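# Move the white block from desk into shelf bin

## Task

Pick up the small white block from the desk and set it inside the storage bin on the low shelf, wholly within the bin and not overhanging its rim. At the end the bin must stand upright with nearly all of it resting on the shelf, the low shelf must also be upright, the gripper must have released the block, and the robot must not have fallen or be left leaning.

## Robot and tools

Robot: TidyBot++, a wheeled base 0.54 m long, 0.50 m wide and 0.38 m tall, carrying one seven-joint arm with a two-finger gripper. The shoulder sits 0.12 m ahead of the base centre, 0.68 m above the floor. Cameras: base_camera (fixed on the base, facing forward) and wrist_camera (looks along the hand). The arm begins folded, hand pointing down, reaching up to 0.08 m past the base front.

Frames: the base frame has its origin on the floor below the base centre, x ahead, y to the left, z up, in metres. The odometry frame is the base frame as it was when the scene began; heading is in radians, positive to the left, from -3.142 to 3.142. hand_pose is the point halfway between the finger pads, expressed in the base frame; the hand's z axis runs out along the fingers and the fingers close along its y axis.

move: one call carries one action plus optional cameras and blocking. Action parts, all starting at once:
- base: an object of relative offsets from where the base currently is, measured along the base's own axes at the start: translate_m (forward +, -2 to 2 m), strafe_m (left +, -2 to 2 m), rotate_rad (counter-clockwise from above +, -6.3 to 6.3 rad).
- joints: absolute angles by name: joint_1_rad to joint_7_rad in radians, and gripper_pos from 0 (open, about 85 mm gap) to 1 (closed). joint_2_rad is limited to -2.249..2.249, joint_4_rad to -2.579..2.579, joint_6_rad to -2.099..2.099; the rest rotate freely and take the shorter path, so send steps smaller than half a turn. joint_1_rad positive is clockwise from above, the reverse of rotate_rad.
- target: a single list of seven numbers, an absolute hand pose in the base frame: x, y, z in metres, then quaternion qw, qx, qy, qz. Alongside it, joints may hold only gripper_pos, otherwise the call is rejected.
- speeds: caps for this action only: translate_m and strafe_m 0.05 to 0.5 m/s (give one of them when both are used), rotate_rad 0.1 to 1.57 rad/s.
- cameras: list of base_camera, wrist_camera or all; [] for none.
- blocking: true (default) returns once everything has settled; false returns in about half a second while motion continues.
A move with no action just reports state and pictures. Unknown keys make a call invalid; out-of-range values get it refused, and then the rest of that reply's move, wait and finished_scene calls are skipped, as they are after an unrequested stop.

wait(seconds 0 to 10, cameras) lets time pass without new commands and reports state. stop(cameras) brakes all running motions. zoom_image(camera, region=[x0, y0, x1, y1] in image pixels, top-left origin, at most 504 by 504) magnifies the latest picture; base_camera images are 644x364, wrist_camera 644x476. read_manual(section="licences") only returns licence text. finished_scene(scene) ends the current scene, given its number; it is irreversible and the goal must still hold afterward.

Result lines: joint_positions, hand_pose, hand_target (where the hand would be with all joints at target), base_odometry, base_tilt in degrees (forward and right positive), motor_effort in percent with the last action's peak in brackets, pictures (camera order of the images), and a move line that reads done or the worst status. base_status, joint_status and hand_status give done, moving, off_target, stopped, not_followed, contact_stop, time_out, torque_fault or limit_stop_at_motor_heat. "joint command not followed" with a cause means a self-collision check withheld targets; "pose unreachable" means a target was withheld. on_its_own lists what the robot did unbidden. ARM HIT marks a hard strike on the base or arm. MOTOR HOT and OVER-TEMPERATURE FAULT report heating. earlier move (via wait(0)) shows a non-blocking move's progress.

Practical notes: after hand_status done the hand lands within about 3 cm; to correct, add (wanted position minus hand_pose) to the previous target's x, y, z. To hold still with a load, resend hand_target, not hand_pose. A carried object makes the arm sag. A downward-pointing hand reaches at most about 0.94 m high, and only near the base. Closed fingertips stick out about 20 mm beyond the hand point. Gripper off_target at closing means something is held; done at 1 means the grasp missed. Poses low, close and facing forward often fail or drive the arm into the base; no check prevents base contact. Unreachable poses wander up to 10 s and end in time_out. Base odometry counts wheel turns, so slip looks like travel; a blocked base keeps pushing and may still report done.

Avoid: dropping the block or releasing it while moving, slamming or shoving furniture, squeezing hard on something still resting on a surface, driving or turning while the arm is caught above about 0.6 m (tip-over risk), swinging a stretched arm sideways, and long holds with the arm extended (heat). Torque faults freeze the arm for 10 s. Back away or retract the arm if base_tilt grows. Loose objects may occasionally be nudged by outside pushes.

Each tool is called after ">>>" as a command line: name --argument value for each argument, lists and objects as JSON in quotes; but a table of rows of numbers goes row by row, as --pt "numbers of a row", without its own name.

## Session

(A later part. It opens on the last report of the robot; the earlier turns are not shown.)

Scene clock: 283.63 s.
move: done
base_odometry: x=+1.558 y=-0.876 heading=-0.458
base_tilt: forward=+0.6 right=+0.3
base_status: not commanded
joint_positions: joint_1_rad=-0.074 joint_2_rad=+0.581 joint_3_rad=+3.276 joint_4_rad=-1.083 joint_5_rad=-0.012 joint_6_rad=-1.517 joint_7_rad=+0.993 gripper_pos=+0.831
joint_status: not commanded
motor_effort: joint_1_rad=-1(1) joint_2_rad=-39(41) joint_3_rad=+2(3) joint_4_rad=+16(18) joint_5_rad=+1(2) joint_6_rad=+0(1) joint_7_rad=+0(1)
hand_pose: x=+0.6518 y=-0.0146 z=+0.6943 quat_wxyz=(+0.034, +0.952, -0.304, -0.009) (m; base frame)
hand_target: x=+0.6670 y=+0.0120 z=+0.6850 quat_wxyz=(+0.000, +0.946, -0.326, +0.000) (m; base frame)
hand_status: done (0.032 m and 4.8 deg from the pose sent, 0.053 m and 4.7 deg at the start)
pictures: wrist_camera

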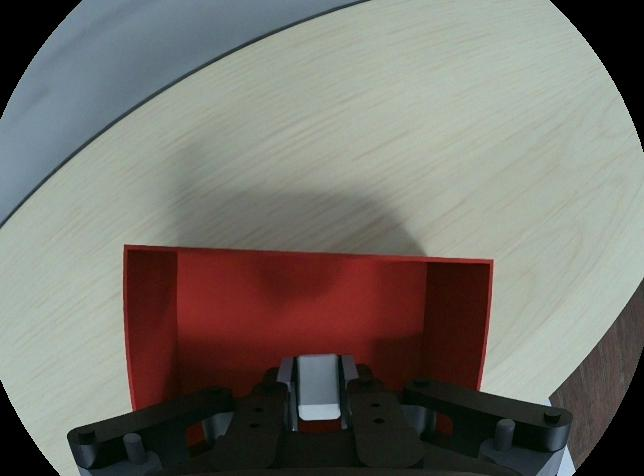

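Open gently.

>>> move --joints '{"gripper_pos": 0.6}' --cameras '["wrist_camera"]'

>>> move --target '[0.667, 0.012, 0.74, 0, 0.9455, -0.3256, 0]' --cameras '["wrist_camera"]'

Scene clock: 290.67 s.
move: done
base_odometry: x=+1.558 y=-0.876 heading=-0.458
base_tilt: forward=+0.4 right=+0.3
base_status: not commanded
joint_positions: joint_1_rad=-0.074 joint_2_rad=+0.581 joint_3_rad=+3.276 joint_4_rad=-1.083 joint_5_rad=-0.012 joint_6_rad=-1.514 joint_7_rad=+0.993 gripper_pos=+0.600
joint_status: all done
motor_effort: joint_1_rad=-1(1) joint_2_rad=-39(39) joint_3_rad=+2(3) joint_4_rad=+15(17) joint_5_rad=+1(2) joint_6_rad=+1(1) joint_7_rad=+0(1)
hand_pose: x=+0.6526 y=-0.0146 z=+0.6943 quat_wxyz=(+0.034, +0.952, -0.304, -0.007) (m; base frame)
hand_target: x=+0.6670 y=+0.0120 z=+0.6850 quat_wxyz=(+0.000, +0.946, -0.326, +0.000) (m; base frame)
hand_status: not commanded
pictures: wrist_camera

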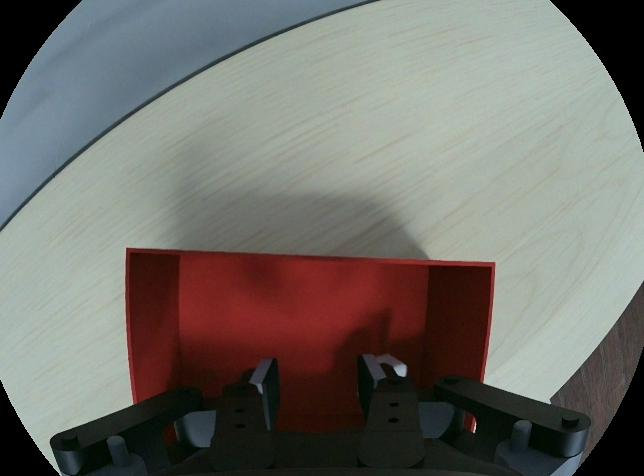

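Scene clock: 291.77 s.
move: done
base_odometry: x=+1.558 y=-0.876 heading=-0.458
base_tilt: forward=+0.5 right=+0.3
base_status: not commanded
joint_positions: joint_1_rad=-0.074 joint_2_rad=+0.578 joint_3_rad=+3.276 joint_4_rad=-0.942 joint_5_rad=-0.012 joint_6_rad=-1.590 joint_7_rad=+0.993 gripper_pos=+0.600
joint_status: not commanded
motor_effort: joint_1_rad=-1(1) joint_2_rad=-39(41) joint_3_rad=+2(3) joint_4_rad=+16(18) joint_5_rad=+1(2) joint_6_rad=+0(1) joint_7_rad=+0(1)
hand_pose: x=+0.6736 y=-0.0121 z=+0.7398 quat_wxyz=(+0.025, +0.952, -0.303, +0.025) (m; base frame)
hand_target: x=+0.6670 y=+0.0120 z=+0.7400 quat_wxyz=(+0.000, +0.946, -0.326, +0.000) (m; base frame)
hand_status: done (0.025 m and 4.9 deg from the pose sent, 0.055 m and 4.7 deg at the start)
pictures: wrist_camera

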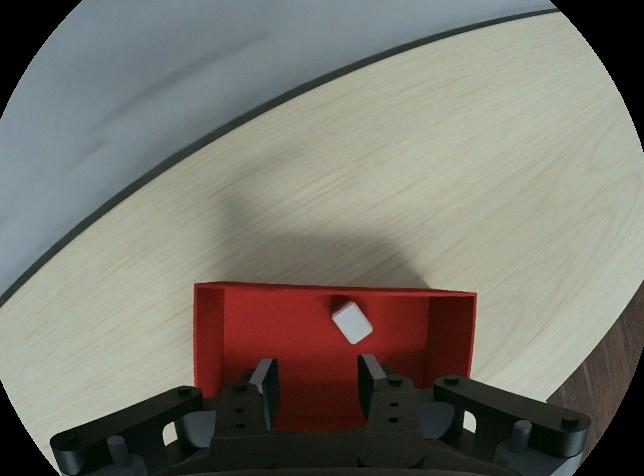

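>>> move --target '[0.63, 0.0, 0.86, 0, 0.9455, -0.3256, 0]' --cameras '["wrist_camera"]'

>>> move --base '{"translate_m": -0.35}' --cameras '["wrist_camera"]'

>>> finished_scene --scene 3

Scene clock: 298.53 s.
move: done
base_odometry: x=+1.558 y=-0.876 heading=-0.458
base_tilt: forward=+0.5 right=+0.3
base_status: not commanded
joint_positions: joint_1_rad=-0.063 joint_2_rad=+0.561 joint_3_rad=+3.276 joint_4_rad=-0.582 joint_5_rad=-0.012 joint_6_rad=-1.966 joint_7_rad=+0.993 gripper_pos=+0.600
joint_status: not commanded
motor_effort: joint_1_rad=-1(2) joint_2_rad=-38(41) joint_3_rad=+1(3) joint_4_rad=+15(18) joint_5_rad=+1(2) joint_6_rad=+0(1) joint_7_rad=+0(1)
hand_pose: x=+0.6398 y=-0.0092 z=+0.8579 quat_wxyz=(+0.024, +0.951, -0.306, +0.025) (m; base frame)
hand_target: x=+0.6300 y=+0.0000 z=+0.8600 quat_wxyz=(+0.000, +0.946, -0.326, +0.000) (m; base frame)
hand_status: done (0.014 m and 4.6 deg from the pose sent, 0.128 m and 4.9 deg at the start)
pictures: wrist_camera

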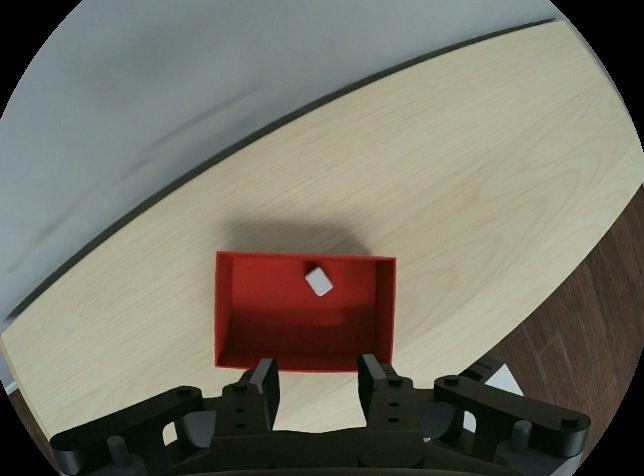

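Scene clock: 300.53 s.
move: done
base_odometry: x=+1.243 y=-0.721 heading=-0.458
base_tilt: forward=+0.5 right=+0.3
base_status: done
joint_positions: joint_1_rad=-0.060 joint_2_rad=+0.551 joint_3_rad=+3.276 joint_4_rad=-0.580 joint_5_rad=-0.014 joint_6_rad=-1.974 joint_7_rad=+0.993 gripper_pos=+0.600
joint_status: not commanded
motor_effort: joint_1_rad=-1(2) joint_2_rad=-38(42) joint_3_rad=+2(3) joint_4_rad=+15(16) joint_5_rad=+1(2) joint_6_rad=+0(2) joint_7_rad=+0(1)
hand_pose: x=+0.6358 y=-0.0104 z=+0.8632 quat_wxyz=(+0.023, +0.951, -0.308, +0.026) (m; base frame)
hand_target: x=+0.6300 y=+0.0000 z=+0.8600 quat_wxyz=(+0.000, +0.946, -0.326, +0.000) (m; base frame)
hand_status: not commanded
pictures: wrist_camera

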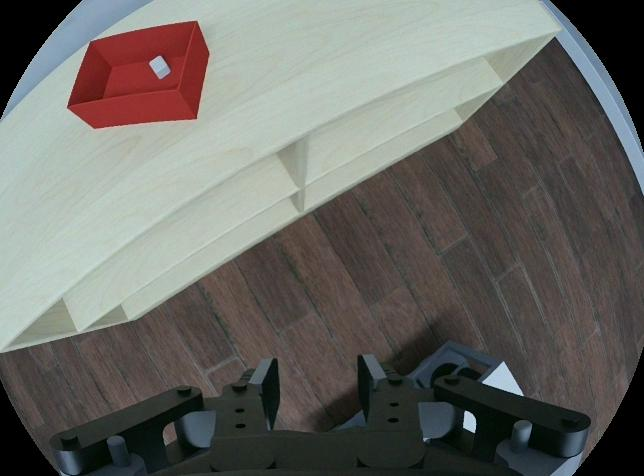

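The scene is finished: the task was done.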